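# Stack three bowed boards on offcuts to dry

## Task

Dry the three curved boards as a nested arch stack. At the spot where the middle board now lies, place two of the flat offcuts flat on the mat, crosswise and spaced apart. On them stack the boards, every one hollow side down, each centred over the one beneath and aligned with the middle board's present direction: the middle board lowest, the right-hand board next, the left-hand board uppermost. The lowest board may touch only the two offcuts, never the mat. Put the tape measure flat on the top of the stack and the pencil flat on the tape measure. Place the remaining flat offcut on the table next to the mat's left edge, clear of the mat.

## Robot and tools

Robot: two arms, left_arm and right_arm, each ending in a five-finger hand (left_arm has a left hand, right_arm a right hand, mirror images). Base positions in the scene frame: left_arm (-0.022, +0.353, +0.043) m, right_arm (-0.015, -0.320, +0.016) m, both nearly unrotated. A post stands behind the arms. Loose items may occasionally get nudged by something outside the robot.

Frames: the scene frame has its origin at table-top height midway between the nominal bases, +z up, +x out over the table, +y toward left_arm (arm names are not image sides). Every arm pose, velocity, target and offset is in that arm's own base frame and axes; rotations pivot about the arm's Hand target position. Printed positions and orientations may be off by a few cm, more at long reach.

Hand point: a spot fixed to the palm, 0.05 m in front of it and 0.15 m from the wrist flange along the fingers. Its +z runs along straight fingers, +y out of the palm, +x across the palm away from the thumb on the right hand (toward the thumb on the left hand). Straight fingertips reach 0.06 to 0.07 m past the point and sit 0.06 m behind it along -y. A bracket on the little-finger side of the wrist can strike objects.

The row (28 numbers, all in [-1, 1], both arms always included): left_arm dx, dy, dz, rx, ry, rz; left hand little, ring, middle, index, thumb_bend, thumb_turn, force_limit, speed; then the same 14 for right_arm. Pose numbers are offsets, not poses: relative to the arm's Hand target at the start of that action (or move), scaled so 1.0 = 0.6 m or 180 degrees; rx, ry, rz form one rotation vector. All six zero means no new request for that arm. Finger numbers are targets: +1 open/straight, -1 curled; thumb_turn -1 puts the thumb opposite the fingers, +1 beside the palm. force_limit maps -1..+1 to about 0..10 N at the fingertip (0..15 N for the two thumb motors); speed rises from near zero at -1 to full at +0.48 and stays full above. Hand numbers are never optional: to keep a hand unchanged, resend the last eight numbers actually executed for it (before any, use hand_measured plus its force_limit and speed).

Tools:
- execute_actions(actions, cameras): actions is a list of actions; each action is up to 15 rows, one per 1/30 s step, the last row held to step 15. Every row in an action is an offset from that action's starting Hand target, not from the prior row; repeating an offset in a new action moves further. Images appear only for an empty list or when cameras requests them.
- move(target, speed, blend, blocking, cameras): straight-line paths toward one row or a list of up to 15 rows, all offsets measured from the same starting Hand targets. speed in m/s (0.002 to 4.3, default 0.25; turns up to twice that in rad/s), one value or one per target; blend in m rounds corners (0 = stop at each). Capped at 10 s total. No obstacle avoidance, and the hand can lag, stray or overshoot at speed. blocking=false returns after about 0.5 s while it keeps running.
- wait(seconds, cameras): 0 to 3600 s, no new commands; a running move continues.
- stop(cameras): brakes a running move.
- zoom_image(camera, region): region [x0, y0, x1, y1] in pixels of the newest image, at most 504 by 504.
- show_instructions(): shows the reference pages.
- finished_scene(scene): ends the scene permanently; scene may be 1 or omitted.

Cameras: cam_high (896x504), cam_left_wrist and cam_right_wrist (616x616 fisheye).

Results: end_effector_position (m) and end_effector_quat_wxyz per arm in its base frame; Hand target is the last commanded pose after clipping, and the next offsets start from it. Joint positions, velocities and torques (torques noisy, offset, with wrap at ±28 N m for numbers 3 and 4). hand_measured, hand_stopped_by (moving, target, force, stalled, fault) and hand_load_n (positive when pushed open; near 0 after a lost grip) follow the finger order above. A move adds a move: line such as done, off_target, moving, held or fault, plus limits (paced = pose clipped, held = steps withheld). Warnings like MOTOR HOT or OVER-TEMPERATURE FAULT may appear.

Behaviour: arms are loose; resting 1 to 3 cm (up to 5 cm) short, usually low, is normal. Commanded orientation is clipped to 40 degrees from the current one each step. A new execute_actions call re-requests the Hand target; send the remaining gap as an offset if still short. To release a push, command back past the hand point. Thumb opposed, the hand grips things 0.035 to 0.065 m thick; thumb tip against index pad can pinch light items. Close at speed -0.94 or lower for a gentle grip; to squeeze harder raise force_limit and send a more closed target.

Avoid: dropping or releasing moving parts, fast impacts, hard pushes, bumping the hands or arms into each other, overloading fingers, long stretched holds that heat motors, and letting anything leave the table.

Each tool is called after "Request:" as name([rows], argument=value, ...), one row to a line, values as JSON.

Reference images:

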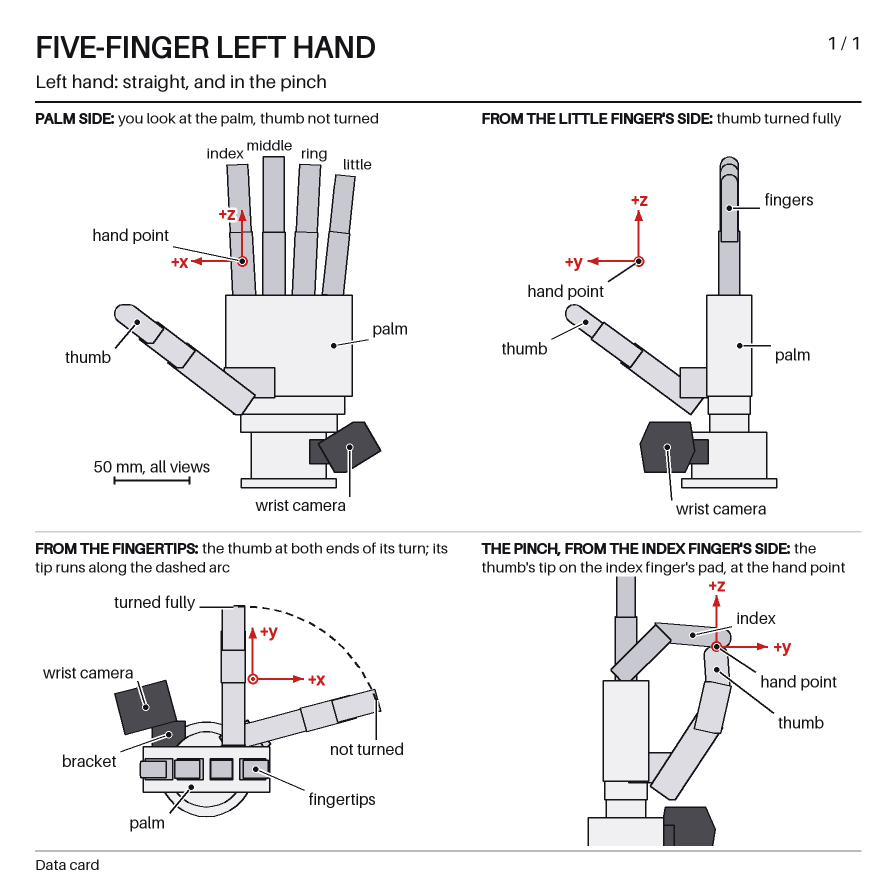

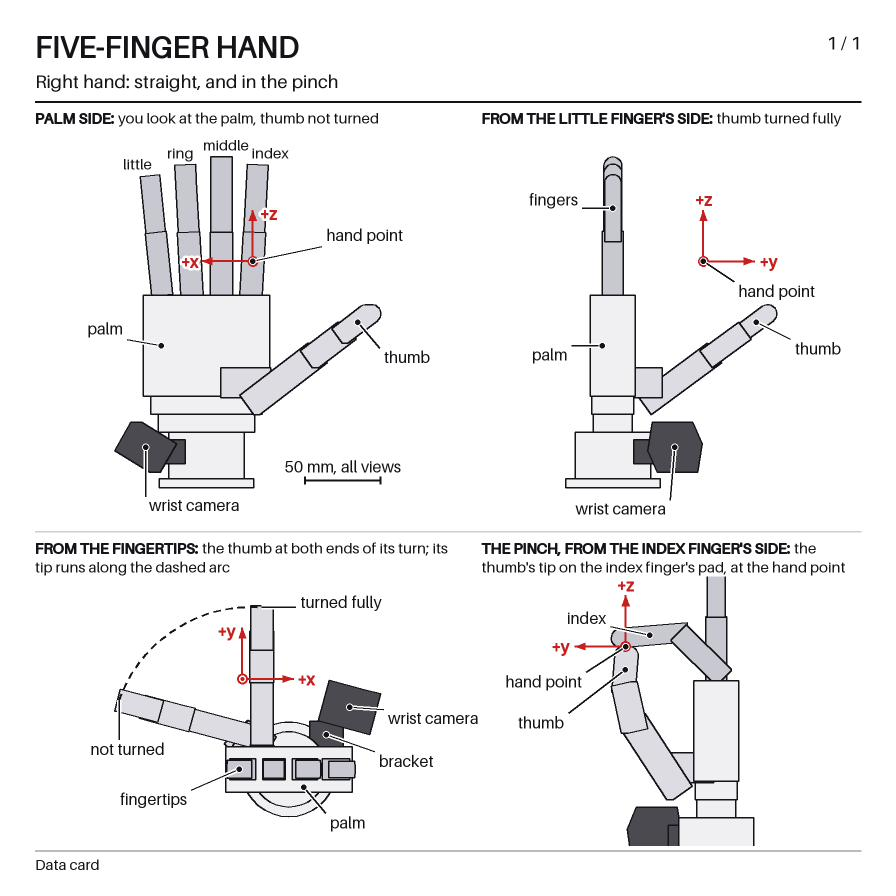

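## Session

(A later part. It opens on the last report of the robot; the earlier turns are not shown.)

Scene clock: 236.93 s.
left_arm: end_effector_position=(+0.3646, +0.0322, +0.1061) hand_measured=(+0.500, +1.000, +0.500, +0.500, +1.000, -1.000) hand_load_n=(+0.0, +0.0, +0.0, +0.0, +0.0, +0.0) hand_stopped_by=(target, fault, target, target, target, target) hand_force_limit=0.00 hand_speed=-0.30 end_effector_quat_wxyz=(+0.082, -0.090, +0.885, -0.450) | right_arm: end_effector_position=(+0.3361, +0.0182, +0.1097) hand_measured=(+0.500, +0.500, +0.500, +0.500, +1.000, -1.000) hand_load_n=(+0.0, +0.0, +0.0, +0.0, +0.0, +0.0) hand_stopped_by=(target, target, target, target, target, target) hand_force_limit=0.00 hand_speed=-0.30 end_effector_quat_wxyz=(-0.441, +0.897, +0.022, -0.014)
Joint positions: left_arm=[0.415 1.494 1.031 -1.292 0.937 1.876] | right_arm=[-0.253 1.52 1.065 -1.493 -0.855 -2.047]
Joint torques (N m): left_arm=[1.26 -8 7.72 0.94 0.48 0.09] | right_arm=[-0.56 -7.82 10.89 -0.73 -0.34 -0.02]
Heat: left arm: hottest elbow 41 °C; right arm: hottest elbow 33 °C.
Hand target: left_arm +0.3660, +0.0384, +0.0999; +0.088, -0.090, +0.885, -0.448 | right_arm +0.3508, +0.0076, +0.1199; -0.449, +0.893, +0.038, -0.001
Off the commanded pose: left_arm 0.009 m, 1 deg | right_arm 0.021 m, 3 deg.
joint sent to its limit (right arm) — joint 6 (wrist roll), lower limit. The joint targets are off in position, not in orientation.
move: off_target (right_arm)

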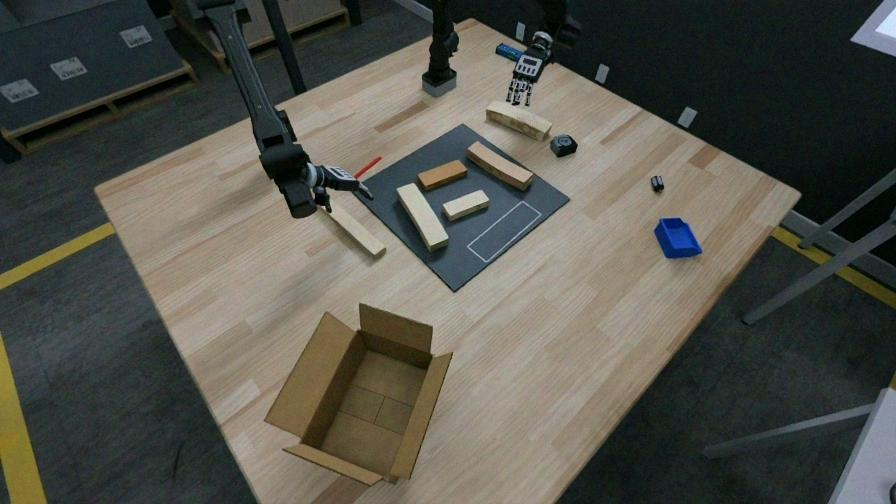

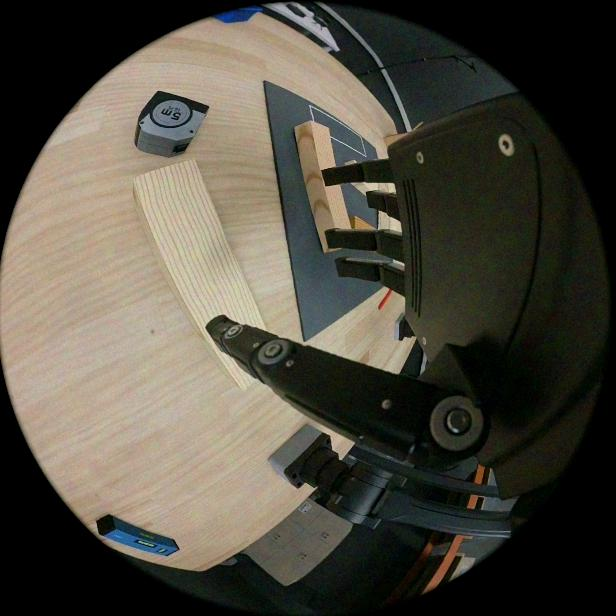

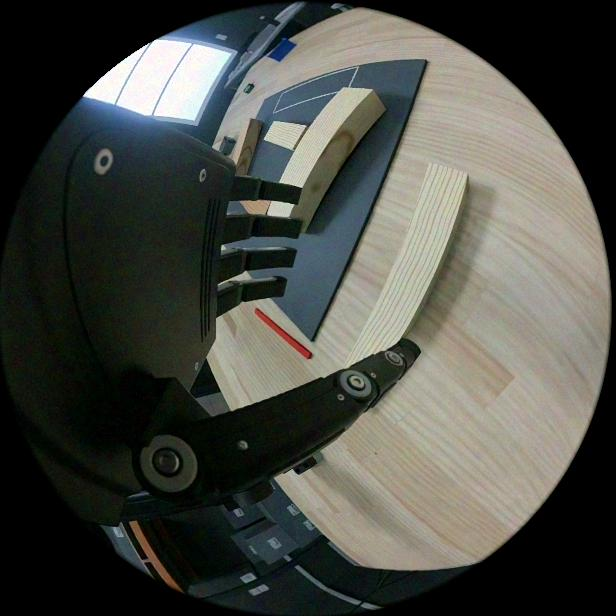

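Request:
move([
  [0,0,-0.1,0,0,0, 0.5,0.5,0.5,0.5,1,-1,0.0,-0.3, 0,0,0,0,0,0, 0.5,0.5,0.5,0.5,1,-1,0,-0.3],
], speed=0.1, cameras=["cam_high","cam_left_wrist"])

Request:
zoom_image(camera="cam_high", region=[470, 60, 590, 180])

Request:
zoom_image(camera="cam_high", region=[410, 140, 510, 240])

Scene clock: 239.60 s.
left_arm: end_effector_position=(+0.3648, +0.0323, +0.0451) hand_measured=(+0.500, +1.000, +0.500, +0.500, +1.000, -1.000) hand_load_n=(+0.0, +0.0, +0.0, +0.0, +0.0, +0.0) hand_stopped_by=(target, fault, target, target, target, target) hand_force_limit=0.00 hand_speed=-0.30 end_effector_quat_wxyz=(+0.081, -0.090, +0.885, -0.450) | right_arm: end_effector_position=(+0.3361, +0.0182, +0.1097) hand_measured=(+0.500, +0.500, +0.500, +0.500, +1.000, -1.000) hand_load_n=(+0.0, +0.0, +0.0, +0.0, +0.0, +0.0) hand_stopped_by=(target, target, target, target, target, target) hand_force_limit=0.00 hand_speed=-0.30 end_effector_quat_wxyz=(-0.441, +0.897, +0.022, -0.014)
Joint positions: left_arm=[0.415 1.586 0.951 -1.123 0.937 1.878] | right_arm=[-0.253 1.52 1.065 -1.493 -0.855 -2.047]
Joint torques (N m): left_arm=[0.91 -8.35 6.86 0.73 0.5 0.07] | right_arm=[-0.44 -7.82 10.88 -0.73 -0.35 -0.02]
Heat: left arm: hottest elbow 40 °C; right arm: hottest elbow 33 °C.
Hand target: left_arm +0.3660, +0.0384, +0.0399; +0.088, -0.090, +0.885, -0.448 | right_arm +0.3508, +0.0076, +0.1199; -0.449, +0.893, +0.038, -0.001
Off the commanded pose: left_arm 0.008 m, 1 deg | right_arm 0.021 m, 3 deg.
joint sent to its limit (right arm) — joint 6 (wrist roll), lower limit. The joint targets are off in position, not in orientation.
move: done

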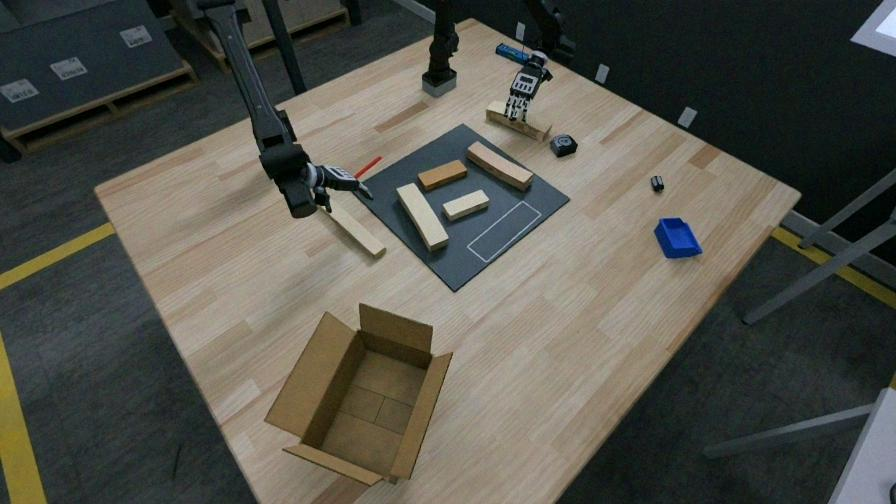

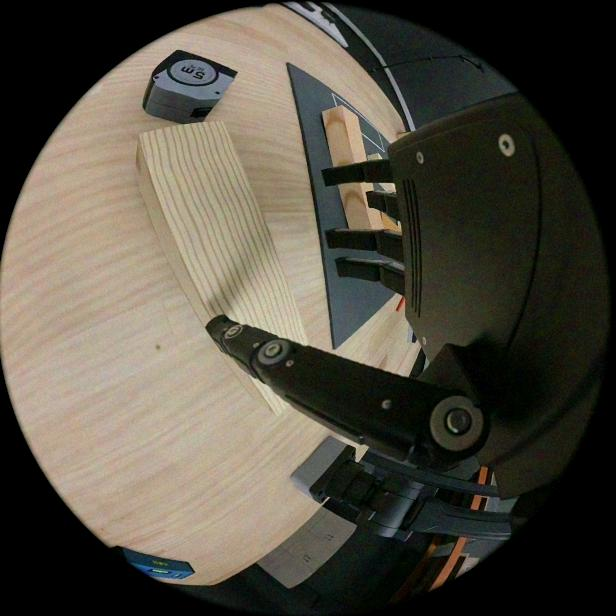

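Scaled by 4.200 from the camera's image (finer frame: 1280x720).

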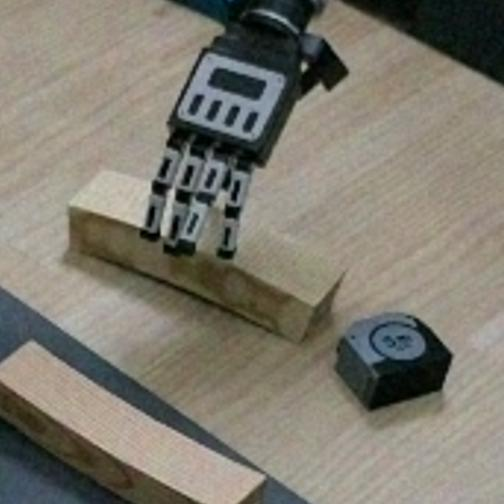

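Scaled by 5.040 from the camera's image (finer frame: 1280x720).

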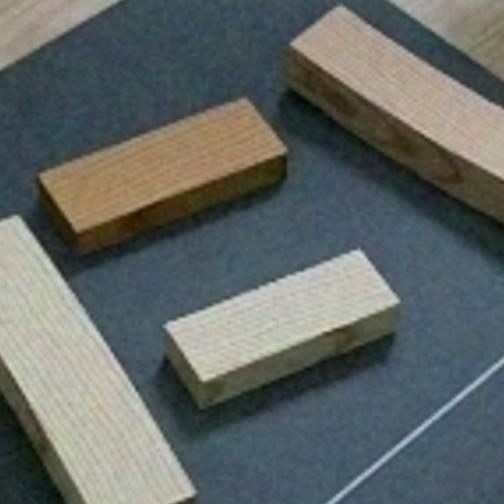

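Request:
zoom_image(camera="cam_high", region=[410, 170, 440, 200])

Request:
zoom_image(camera="cam_high", region=[436, 200, 466, 230])

Request:
zoom_image(camera="cam_high", region=[360, 235, 390, 265])

Scaled by 16.800 from the camera's image (finer frame: 1280x720).

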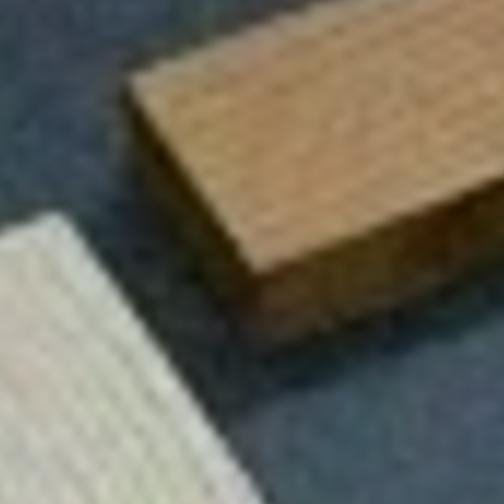

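Scaled by 16.800 from the camera's image (finer frame: 1280x720).

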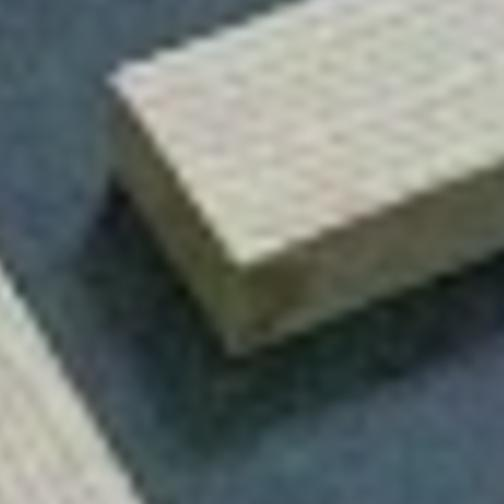

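Scaled by 16.800 from the camera's image (finer frame: 1280x720).

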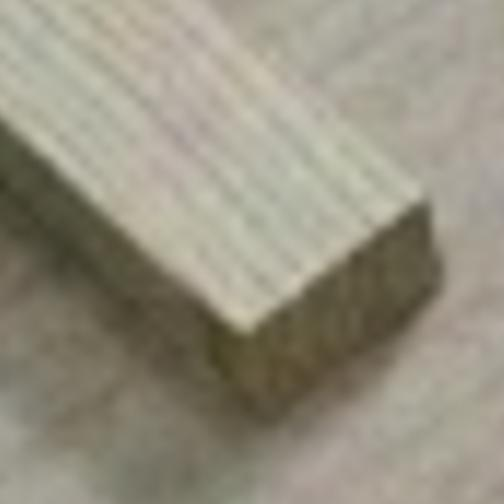

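Request:
move([
  [0,0,-0.09,0,0,0, 0.5,0.5,0.5,0.5,1,-1,0.0,-0.3, 0,0,0,0,0,0, 0.5,0.5,0.5,0.5,1,-1,0,-0.3],
], speed=0.06, cameras=["cam_left_wrist"])

Scene clock: 244.77 s.
left_arm: end_effector_position=(+0.3649, +0.0362, -0.0091) hand_measured=(+0.500, +1.000, +0.500, +0.500, +1.000, -1.000) hand_load_n=(+0.0, +0.0, +0.0, +0.0, +0.0, +0.0) hand_stopped_by=(target, fault, target, target, target, target) hand_force_limit=0.00 hand_speed=-0.30 end_effector_quat_wxyz=(+0.082, -0.094, +0.885, -0.449) | right_arm: end_effector_position=(+0.3361, +0.0182, +0.1097) hand_measured=(+0.500, +0.500, +0.500, +0.500, +1.000, -1.000) hand_load_n=(+0.0, +0.0, +0.0, +0.0, +0.0, +0.0) hand_stopped_by=(target, target, target, target, target, target) hand_force_limit=0.00 hand_speed=-0.30 end_effector_quat_wxyz=(-0.441, +0.897, +0.022, -0.014)
Joint positions: left_arm=[0.424 1.691 0.902 -0.97 0.936 1.878] | right_arm=[-0.253 1.52 1.065 -1.493 -0.855 -2.047]
Joint torques (N m): left_arm=[0.73 -8.94 5.97 0.95 0.53 0.02] | right_arm=[-0.56 -7.77 10.88 -0.75 -0.36 -0.02]
Heat: left arm: hottest elbow 40 °C; right arm: hottest elbow 33 °C.
Hand target: left_arm +0.3660, +0.0384, -0.0141; +0.088, -0.090, +0.885, -0.448 | right_arm +0.3508, +0.0076, +0.1199; -0.449, +0.893, +0.038, -0.001
Off the commanded pose: left_arm 0.006 m, 1 deg | right_arm 0.021 m, 3 deg.
joint sent to its limit (right arm) — joint 6 (wrist roll), lower limit. The joint targets are off in position, not in orientation.
move: done

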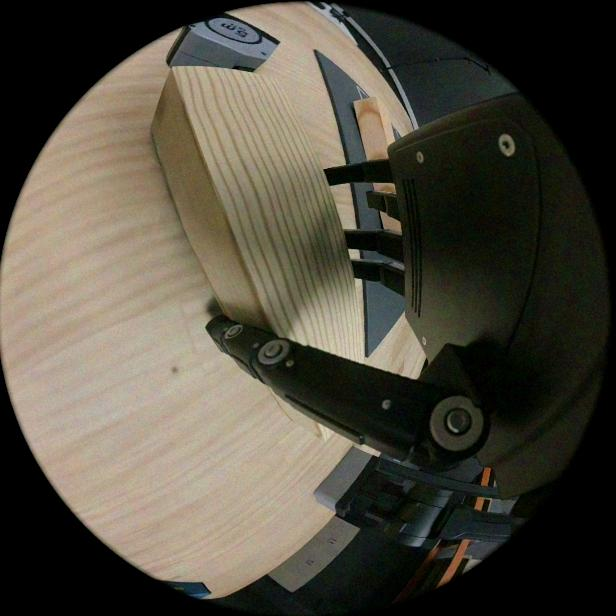

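Request:
move([
  [0,0,0,0,0,0, 0.15,0.5,-0.4,-0.4,1,-1,0.5,-0.7, 0,0,0,0,0,0, 0.5,0.5,0.5,0.5,1,-1,0,-0.3],
], speed=0.06, cameras=["cam_left_wrist"])

Request:
zoom_image(camera="cam_left_wrist", region=[180, 200, 420, 440])

Scene clock: 250.67 s.
left_arm: end_effector_position=(+0.3652, +0.0354, -0.0094) hand_measured=(+0.150, +1.000, +0.036, +0.010, +1.000, -1.000) hand_load_n=(+0.0, +0.0, +11.5, +10.5, +1.0, +1.5) hand_stopped_by=(target, fault, force, force, target, target) hand_force_limit=0.50 hand_speed=-0.70 end_effector_quat_wxyz=(+0.082, -0.092, +0.885, -0.448) | right_arm: end_effector_position=(+0.3361, +0.0182, +0.1097) hand_measured=(+0.500, +0.500, +0.500, +0.500, +1.000, -1.000) hand_load_n=(+0.0, -0.5, +0.0, +0.0, +0.0, +0.0) hand_stopped_by=(target, target, target, target, target, target) hand_force_limit=0.00 hand_speed=-0.30 end_effector_quat_wxyz=(-0.441, +0.897, +0.022, -0.014)
Joint positions: left_arm=[0.421 1.691 0.902 -0.968 0.934 1.878] | right_arm=[-0.253 1.52 1.065 -1.493 -0.855 -2.047]
Joint torques (N m): left_arm=[0.56 -9.11 5.91 1.03 0.57 0.04] | right_arm=[-0.62 -7.82 10.85 -0.77 -0.35 -0.02]
Heat: left arm: hottest elbow 39 °C; right arm: hottest elbow 33 °C.
Hand target: left_arm +0.3660, +0.0384, -0.0141; +0.088, -0.090, +0.885, -0.448 | right_arm +0.3508, +0.0076, +0.1199; -0.449, +0.893, +0.038, -0.001
Off the commanded pose: left_arm 0.006 m, 1 deg | right_arm 0.021 m, 3 deg.
joint sent to its limit (right arm) — joint 6 (wrist roll), lower limit. The joint targets are off in position, not in orientation.
move: done

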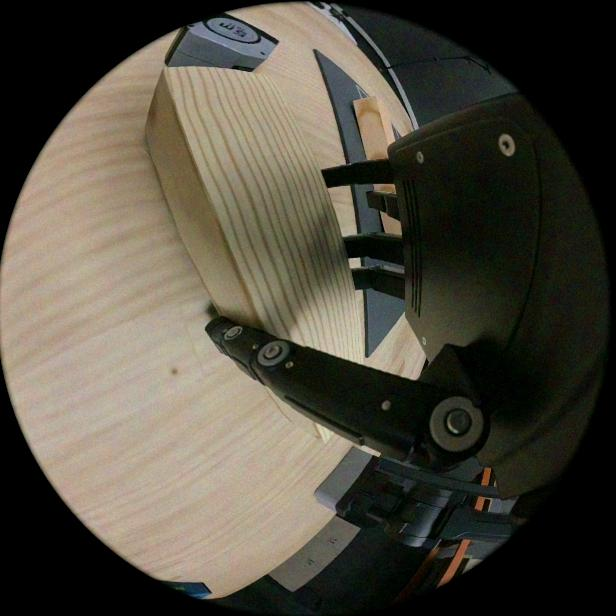

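Scaled by 2.100 from the camera's image (finer frame: 880x880).

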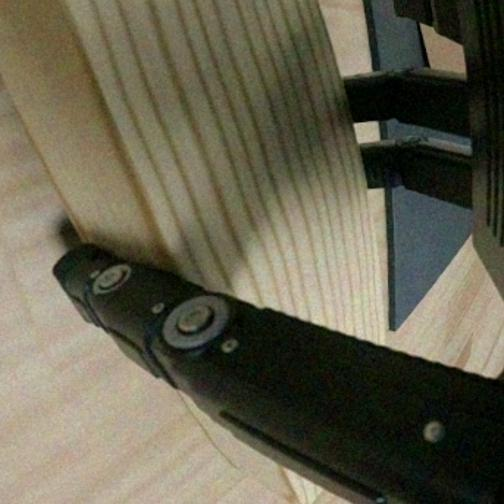

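Request:
move([
  [0.01,0,0.22,0,0,0, 0.15,0.5,-0.4,-0.4,1,-1,0.5,-0.7, 0,0,0,0,0,0, 0.5,0.5,0.5,0.5,1,-1,0,-0.3],
], speed=0.08, cameras=["cam_high","cam_left_wrist"])

Request:
zoom_image(camera="cam_high", region=[460, 30, 600, 170])

Scene clock: 254.83 s.
left_arm: end_effector_position=(+0.3493, +0.0292, +0.0877) hand_measured=(+0.150, +1.000, +0.036, +0.010, +1.000, -1.000) hand_load_n=(+0.0, +0.0, +11.5, +10.5, +1.0, +0.5) hand_stopped_by=(target, fault, force, force, target, target) hand_force_limit=0.50 hand_speed=-0.70 end_effector_quat_wxyz=(+0.058, -0.101, +0.883, -0.454) | right_arm: end_effector_position=(+0.3361, +0.0182, +0.1097) hand_measured=(+0.500, +0.500, +0.500, +0.500, +1.000, -1.000) hand_load_n=(+0.0, +0.0, +0.0, +0.0, +0.0, +0.5) hand_stopped_by=(target, target, target, target, target, target) hand_force_limit=0.00 hand_speed=-0.30 end_effector_quat_wxyz=(-0.441, +0.897, +0.022, -0.014)
Joint positions: left_arm=[0.421 1.517 0.994 -1.294 0.929 1.887] | right_arm=[-0.253 1.52 1.065 -1.493 -0.855 -2.047]
Joint torques (N m): left_arm=[0.26 -10.75 13.74 -0.42 0.82 -0.09] | right_arm=[-0.44 -7.82 10.89 -0.72 -0.35 -0.02]
Heat: left arm: hottest elbow 39 °C; right arm: hottest elbow 33 °C.
Hand target: left_arm +0.3720, +0.0384, +0.1179; +0.088, -0.090, +0.885, -0.448 | right_arm +0.3508, +0.0076, +0.1199; -0.449, +0.893, +0.038, -0.001
Off the commanded pose: left_arm 0.039 m, 4 deg | right_arm 0.021 m, 3 deg.
joint sent to its limit (right arm) — joint 6 (wrist roll), lower limit. The joint targets are off in position, not in orientation.
move: off_target (left_arm)

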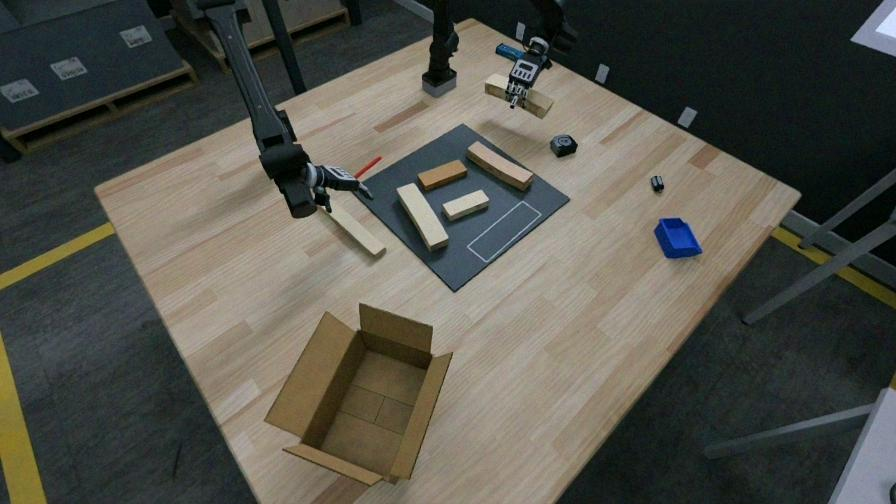

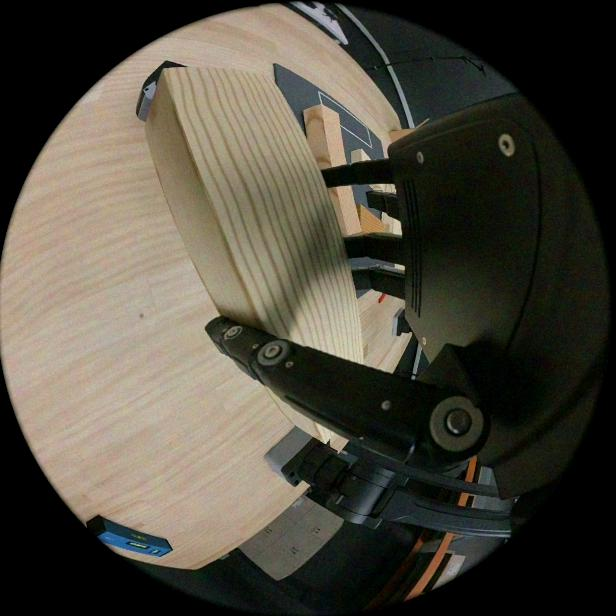

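Scaled by 3.600 from the camera's image (finer frame: 1280x720).

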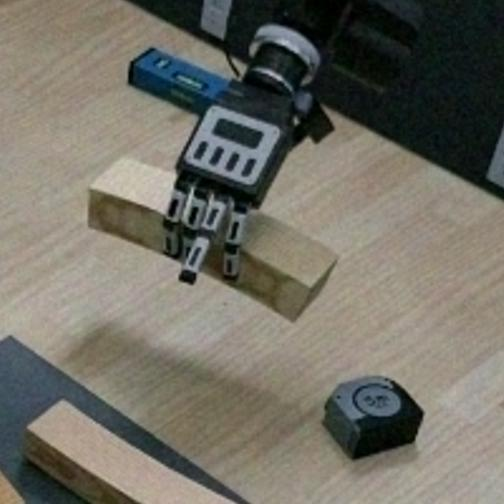

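Request:
move([
  [0.165,-0.70,0.03,-0.0197,-0.0283,-0.1589, 0.15,0.5,-0.4,-0.4,1,-1,0.5,-0.7, 0,0,0,0,0,0, 0.5,0.5,0.5,0.5,1,-1,0,-0.3],
], speed=0.12, cameras=["cam_high","cam_left_wrist"])

Request:
zoom_image(camera="cam_high", region=[400, 90, 540, 230])

Scene clock: 260.93 s.
left_arm: end_effector_position=(+0.4401, -0.3630, +0.0964) hand_measured=(+0.150, +1.000, +0.036, +0.010, +1.000, -1.000) hand_load_n=(+0.0, +0.0, +11.5, +10.5, +1.0, +1.0) hand_stopped_by=(target, fault, force, force, target, target) hand_force_limit=0.50 hand_speed=-0.70 end_effector_quat_wxyz=(-0.028, +0.132, +0.872, -0.470) | right_arm: end_effector_position=(+0.3361, +0.0182, +0.1097) hand_measured=(+0.500, +0.500, +0.500, +0.500, +1.000, -1.000) hand_load_n=(+0.0, +0.0, +0.0, +0.0, -0.5, +0.0) hand_stopped_by=(target, target, target, target, target, target) hand_force_limit=0.00 hand_speed=-0.30 end_effector_quat_wxyz=(-0.441, +0.897, +0.022, -0.014)
Joint positions: left_arm=[-0.461 1.803 1.378 -0.79 0.936 1.229] | right_arm=[-0.253 1.52 1.065 -1.493 -0.855 -2.047]
Joint torques (N m): left_arm=[-0.79 -14.27 16.76 1.66 0.77 -0.23] | right_arm=[-0.56 -7.71 10.91 -0.75 -0.35 -0.02]
Heat: left arm: hottest elbow 40 °C; right arm: hottest elbow 33 °C.
Hand target: left_arm +0.4710, -0.3816, +0.1359; +0.011, +0.149, +0.861, -0.487 | right_arm +0.3508, +0.0076, +0.1199; -0.449, +0.893, +0.038, -0.001
Off the commanded pose: left_arm 0.054 m, 5 deg | right_arm 0.021 m, 3 deg.
joint sent to its limit (right arm) — joint 6 (wrist roll), lower limit. The joint targets are off in position, not in orientation.
move: off_target (left_arm)

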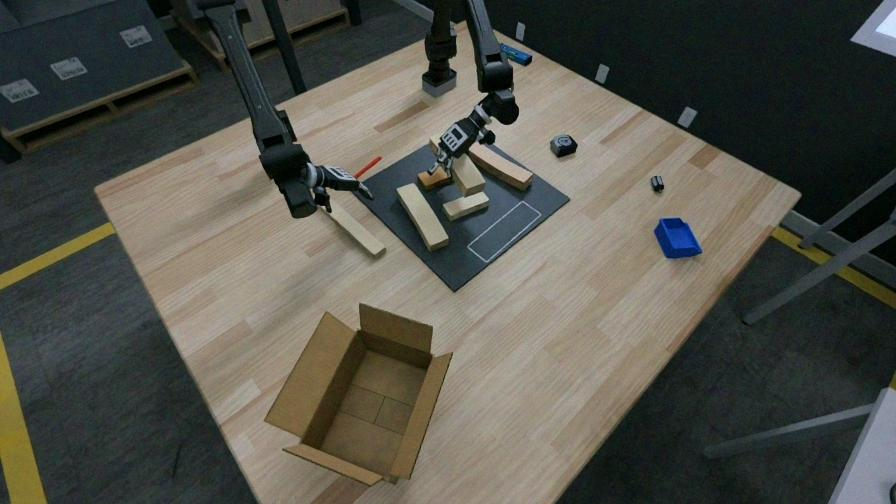

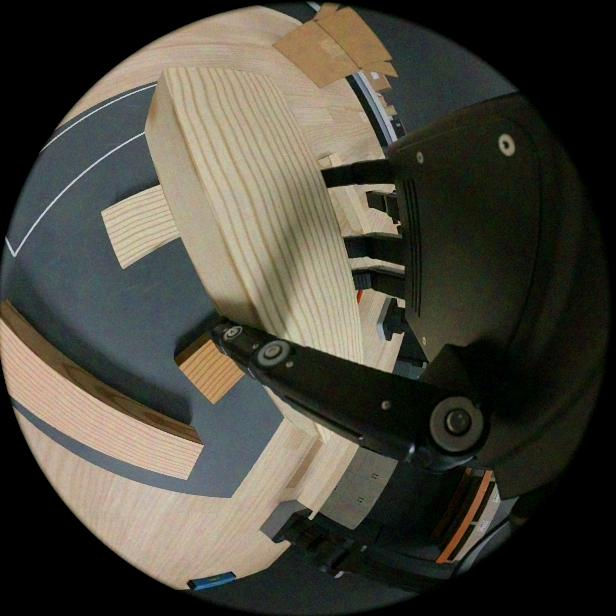

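Scaled by 3.600 from the camera's image (finer frame: 1280x720).

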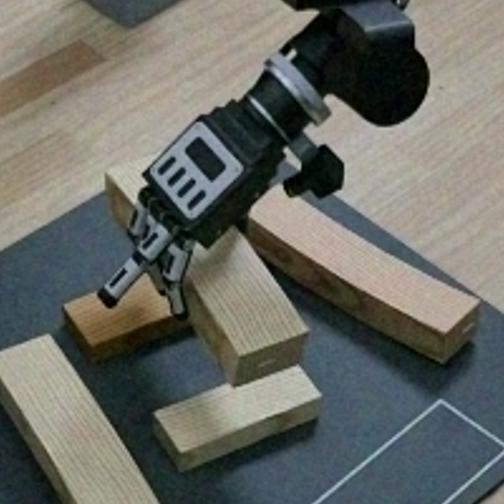

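Request:
move([
  [-0.033,0.004,-0.127,0.018,0.016,0, 0.15,0.5,-0.4,-0.4,1,-1,0.5,-0.7, 0,0,0,0,0,0, 0.5,0.5,0.5,0.5,1,-1,0,-0.3],
], speed=0.07, cameras=["cam_high","cam_left_wrist"])

Request:
zoom_image(camera="cam_high", region=[400, 110, 520, 230])

Scene clock: 264.00 s.
left_arm: end_effector_position=(+0.4483, -0.3674, +0.0466) hand_measured=(+0.150, +1.000, +0.036, +0.010, +1.000, -1.000) hand_load_n=(+0.0, +0.0, +11.5, +10.5, +1.0, +1.0) hand_stopped_by=(target, fault, force, force, target, target) hand_force_limit=0.50 hand_speed=-0.70 end_effector_quat_wxyz=(-0.027, +0.128, +0.880, -0.456) | right_arm: end_effector_position=(+0.3361, +0.0182, +0.1097) hand_measured=(+0.500, +0.500, +0.500, +0.500, +1.000, -1.000) hand_load_n=(+0.0, +0.0, +0.0, +0.0, +0.0, +0.0) hand_stopped_by=(target, target, target, target, target, target) hand_force_limit=0.00 hand_speed=-0.30 end_effector_quat_wxyz=(-0.441, +0.897, +0.022, -0.014)
Joint positions: left_arm=[-0.47 1.881 1.359 -0.697 0.902 1.218] | right_arm=[-0.253 1.52 1.065 -1.493 -0.855 -2.047]
Joint torques (N m): left_arm=[-0.67 -15.09 9.69 2.25 0.71 -0.21] | right_arm=[-0.44 -7.82 10.88 -0.76 -0.35 -0.03]
Heat: left arm: hottest elbow 40 °C; right arm: hottest elbow 33 °C.
Hand target: left_arm +0.4512, -0.3792, +0.0597; -0.015, +0.137, +0.874, -0.466 | right_arm +0.3508, +0.0076, +0.1199; -0.449, +0.893, +0.038, -0.001
Off the commanded pose: left_arm 0.018 m, 2 deg | right_arm 0.021 m, 3 deg.
joint sent to its limit (right arm) — joint 6 (wrist roll), lower limit. The joint targets are off in position, not in orientation.
move: off_target (left_arm)

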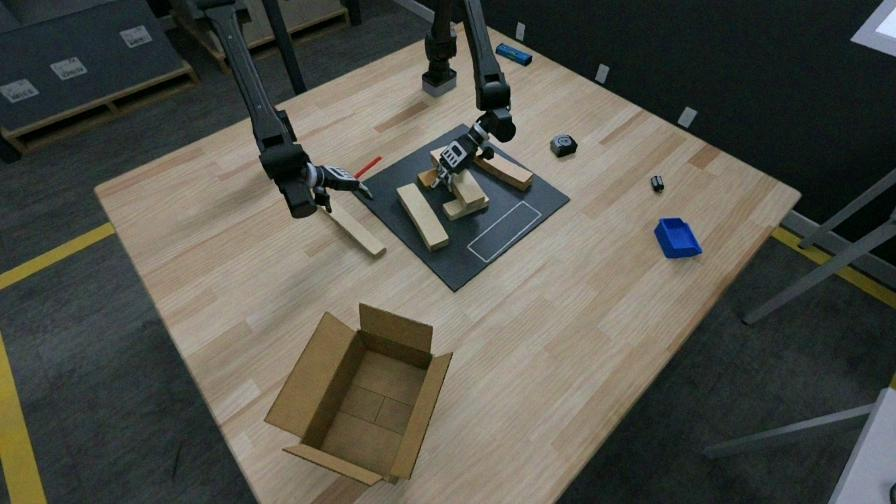

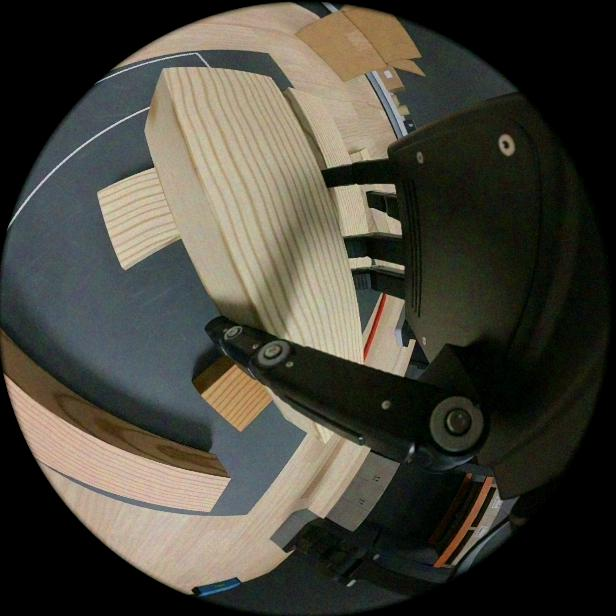

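Scaled by 4.200 from the camera's image (finer frame: 1280x720).

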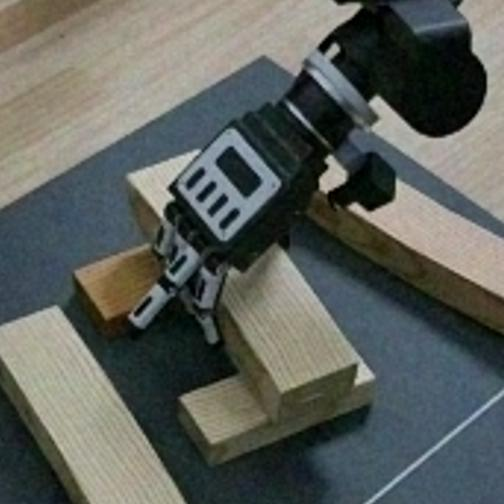

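Request:
move([
  [-0.012,0.004,-0.055,0,0,0, 0.15,0.5,-0.4,-0.4,1,-1,0.5,-0.7, 0,0,0,0,0,0, 0.5,0.5,0.5,0.5,1,-1,0,-0.3],
], speed=0.05, cameras=["cam_high","cam_left_wrist"])

Request:
zoom_image(camera="cam_high", region=[400, 110, 520, 230])

Scene clock: 267.20 s.
left_arm: end_effector_position=(+0.4458, -0.3666, +0.0249) hand_measured=(+0.150, +1.000, +0.036, +0.010, +1.000, -1.000) hand_load_n=(+0.0, +0.0, +11.5, +10.5, +1.0, +1.0) hand_stopped_by=(target, fault, force, force, target, target) hand_force_limit=0.50 hand_speed=-0.70 end_effector_quat_wxyz=(-0.021, +0.126, +0.879, -0.459) | right_arm: end_effector_position=(+0.3361, +0.0182, +0.1097) hand_measured=(+0.500, +0.500, +0.500, +0.500, +1.000, -1.000) hand_load_n=(+0.0, +0.0, +0.0, +0.0, +0.0, +0.0) hand_stopped_by=(target, target, target, target, target, target) hand_force_limit=0.00 hand_speed=-0.30 end_effector_quat_wxyz=(-0.441, +0.897, +0.022, -0.014)
Joint positions: left_arm=[-0.47 1.896 1.313 -0.613 0.902 1.203] | right_arm=[-0.253 1.52 1.065 -1.493 -0.855 -2.047]
Joint torques (N m): left_arm=[-1.26 -13.86 8.34 2.37 0.65 -0.15] | right_arm=[-0.56 -7.82 10.86 -0.72 -0.35 -0.02]
Heat: left arm: hottest elbow 40 °C; right arm: hottest elbow 33 °C.
Hand target: left_arm +0.4440, -0.3768, +0.0267; -0.015, +0.137, +0.874, -0.466 | right_arm +0.3508, +0.0076, +0.1199; -0.449, +0.893, +0.038, -0.001
Off the commanded pose: left_arm 0.011 m, 2 deg | right_arm 0.021 m, 3 deg.
joint sent to its limit (right arm) — joint 6 (wrist roll), lower limit. The joint targets are off in position, not in orientation.
move: off_target (left_arm)

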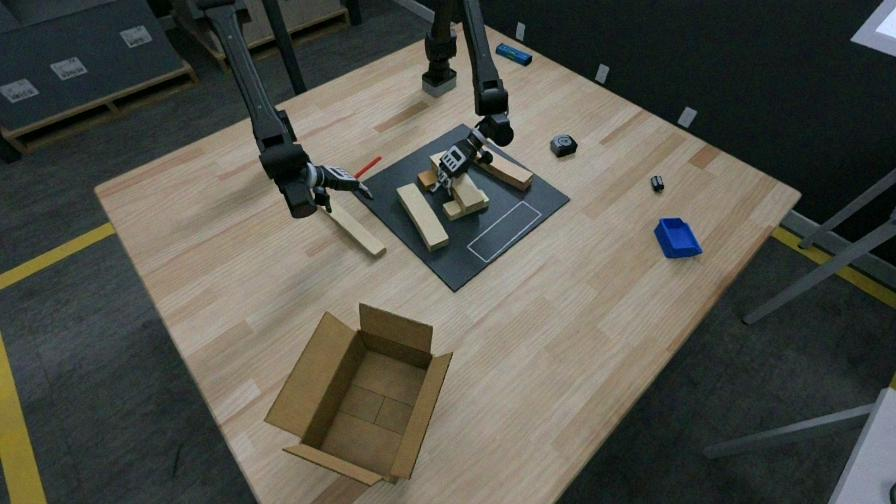

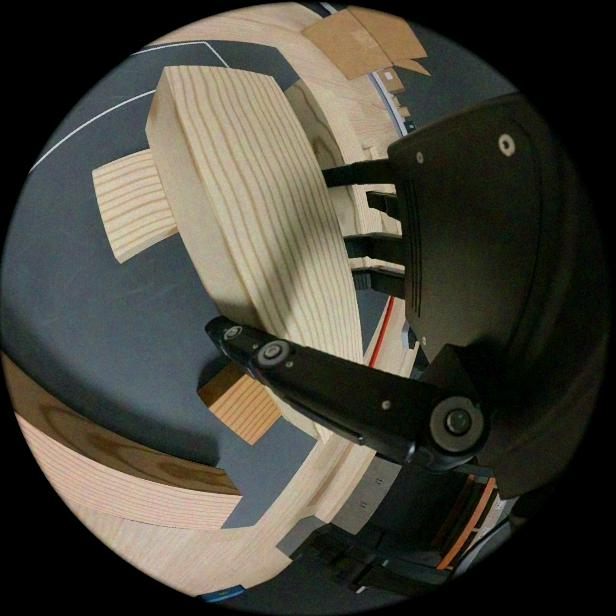

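Scaled by 4.200 from the camera's image (finer frame: 1280x720).

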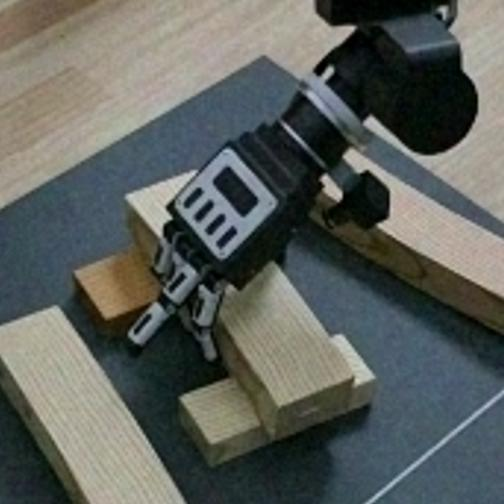

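Request:
move([
  [-0.009,0.0,-0.028,0,0,0, 0.15,0.5,-0.4,-0.4,1,-1,0.5,-0.7, 0,0,0,0,0,0, 0.5,0.5,0.5,0.5,1,-1,0,-0.3],
], speed=0.03, cameras=["cam_high"])

Request:
zoom_image(camera="cam_high", region=[400, 110, 520, 230])

Scene clock: 269.43 s.
left_arm: end_effector_position=(+0.4449, -0.3673, +0.0234) hand_measured=(+0.150, +1.000, +0.036, +0.010, +1.000, -1.000) hand_load_n=(+0.0, +0.0, +11.5, +9.5, +1.0, +0.0) hand_stopped_by=(target, fault, force, force, target, target) hand_force_limit=0.50 hand_speed=-0.70 end_effector_quat_wxyz=(-0.016, +0.121, +0.878, -0.464) | right_arm: end_effector_position=(+0.3361, +0.0182, +0.1097) hand_measured=(+0.500, +0.500, +0.500, +0.500, +1.000, -1.000) hand_load_n=(+0.0, +0.0, +0.0, +0.0, +0.0, +0.0) hand_stopped_by=(target, target, target, target, target, target) hand_force_limit=0.00 hand_speed=-0.30 end_effector_quat_wxyz=(-0.441, +0.897, +0.022, -0.014)
Joint positions: left_arm=[-0.47 1.89 1.293 -0.573 0.903 1.178] | right_arm=[-0.253 1.52 1.065 -1.493 -0.855 -2.047]
Joint torques (N m): left_arm=[-1.55 -12.4 7.15 2.77 0.51 0.04] | right_arm=[-0.56 -7.82 10.89 -0.75 -0.35 -0.02]
Heat: left arm: hottest elbow 40 °C; right arm: hottest elbow 33 °C.
Hand target: left_arm +0.4386, -0.3768, +0.0099; -0.015, +0.137, +0.874, -0.466 | right_arm +0.3508, +0.0076, +0.1199; -0.449, +0.893, +0.038, -0.001
Off the commanded pose: left_arm 0.018 m, 2 deg | right_arm 0.021 m, 3 deg.
joint sent to its limit (right arm) — joint 6 (wrist roll), lower limit. The joint targets are off in position, not in orientation.
move: off_target (left_arm)

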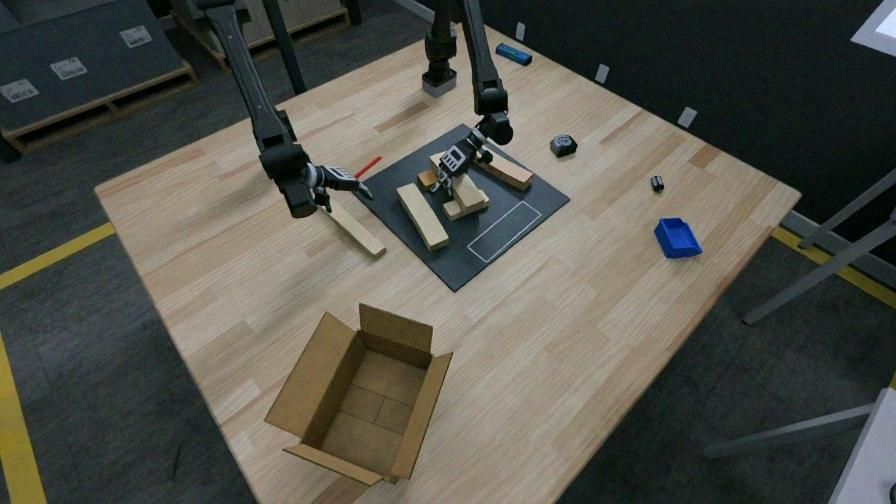

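Scaled by 4.200 from the camera's image (finer frame: 1280x720).

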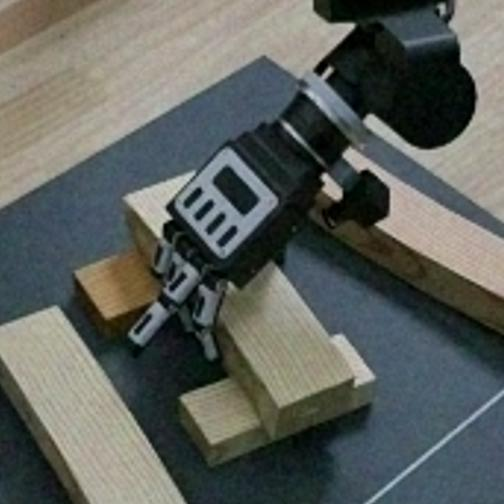

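Request:
zoom_image(camera="cam_high", region=[440, 180, 500, 225])

Request:
zoom_image(camera="cam_high", region=[410, 145, 460, 195])

Scaled by 8.400 from the camera's image (finer frame: 1280x720).

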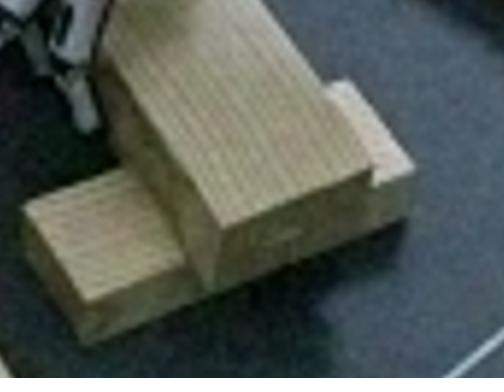

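Scaled by 10.080 from the camera's image (finer frame: 1280x720).

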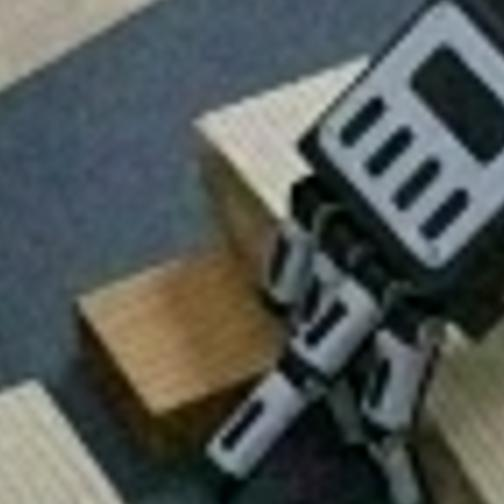

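Request:
move([
  [0.0,0.0,-0.025,0,0,0, 0.15,0.5,-0.4,-0.4,1,-1,0.5,-0.7, 0,0,0,0,0,0, 0.5,0.5,0.5,0.5,1,-1,0,-0.3],
], speed=0.03, cameras=["cam_high"])

Request:
zoom_image(camera="cam_high", region=[440, 180, 500, 225])

Scene clock: 273.60 s.
left_arm: end_effector_position=(+0.4469, -0.3692, +0.0236) hand_measured=(+0.150, +1.000, +0.036, +0.010, +1.000, -1.000) hand_load_n=(+0.0, +0.0, +10.5, +9.5, +1.0, +0.0) hand_stopped_by=(target, fault, force, force, target, target) hand_force_limit=0.50 hand_speed=-0.70 end_effector_quat_wxyz=(-0.008, +0.123, +0.875, -0.468) | right_arm: end_effector_position=(+0.3361, +0.0182, +0.1097) hand_measured=(+0.500, +0.500, +0.500, +0.500, +1.000, -1.000) hand_load_n=(+0.0, +0.0, +0.0, +0.0, +0.0, +0.0) hand_stopped_by=(target, target, target, target, target, target) hand_force_limit=0.00 hand_speed=-0.30 end_effector_quat_wxyz=(-0.441, +0.897, +0.022, -0.014)
Joint positions: left_arm=[-0.47 1.887 1.284 -0.542 0.906 1.169] | right_arm=[-0.253 1.52 1.065 -1.493 -0.855 -2.047]
Joint torques (N m): left_arm=[-1.79 -11.11 6.84 2.96 0.42 0.2] | right_arm=[-0.5 -7.88 10.86 -0.73 -0.35 -0.03]
Heat: left arm: hottest elbow 39 °C; right arm: hottest elbow 33 °C.
Hand target: left_arm +0.4386, -0.3768, -0.0051; -0.015, +0.137, +0.874, -0.466 | right_arm +0.3508, +0.0076, +0.1199; -0.449, +0.893, +0.038, -0.001
Off the commanded pose: left_arm 0.031 m, 2 deg | right_arm 0.021 m, 3 deg.
joint sent to its limit (right arm) — joint 6 (wrist roll), lower limit. The joint targets are off in position, not in orientation.
move: off_target (left_arm)

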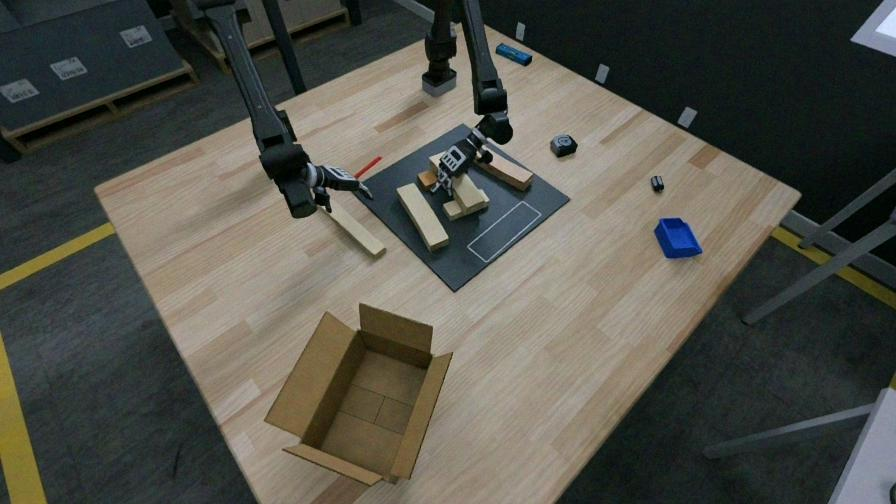

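Scaled by 8.400 from the camera's image (finer frame: 1280x720).

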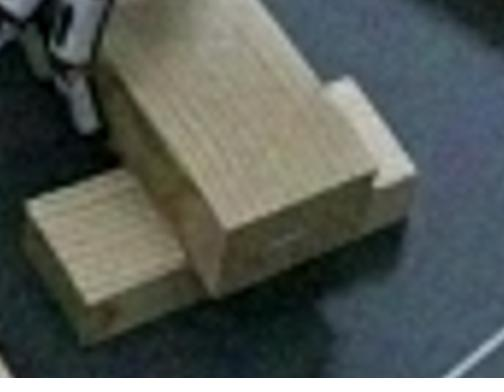

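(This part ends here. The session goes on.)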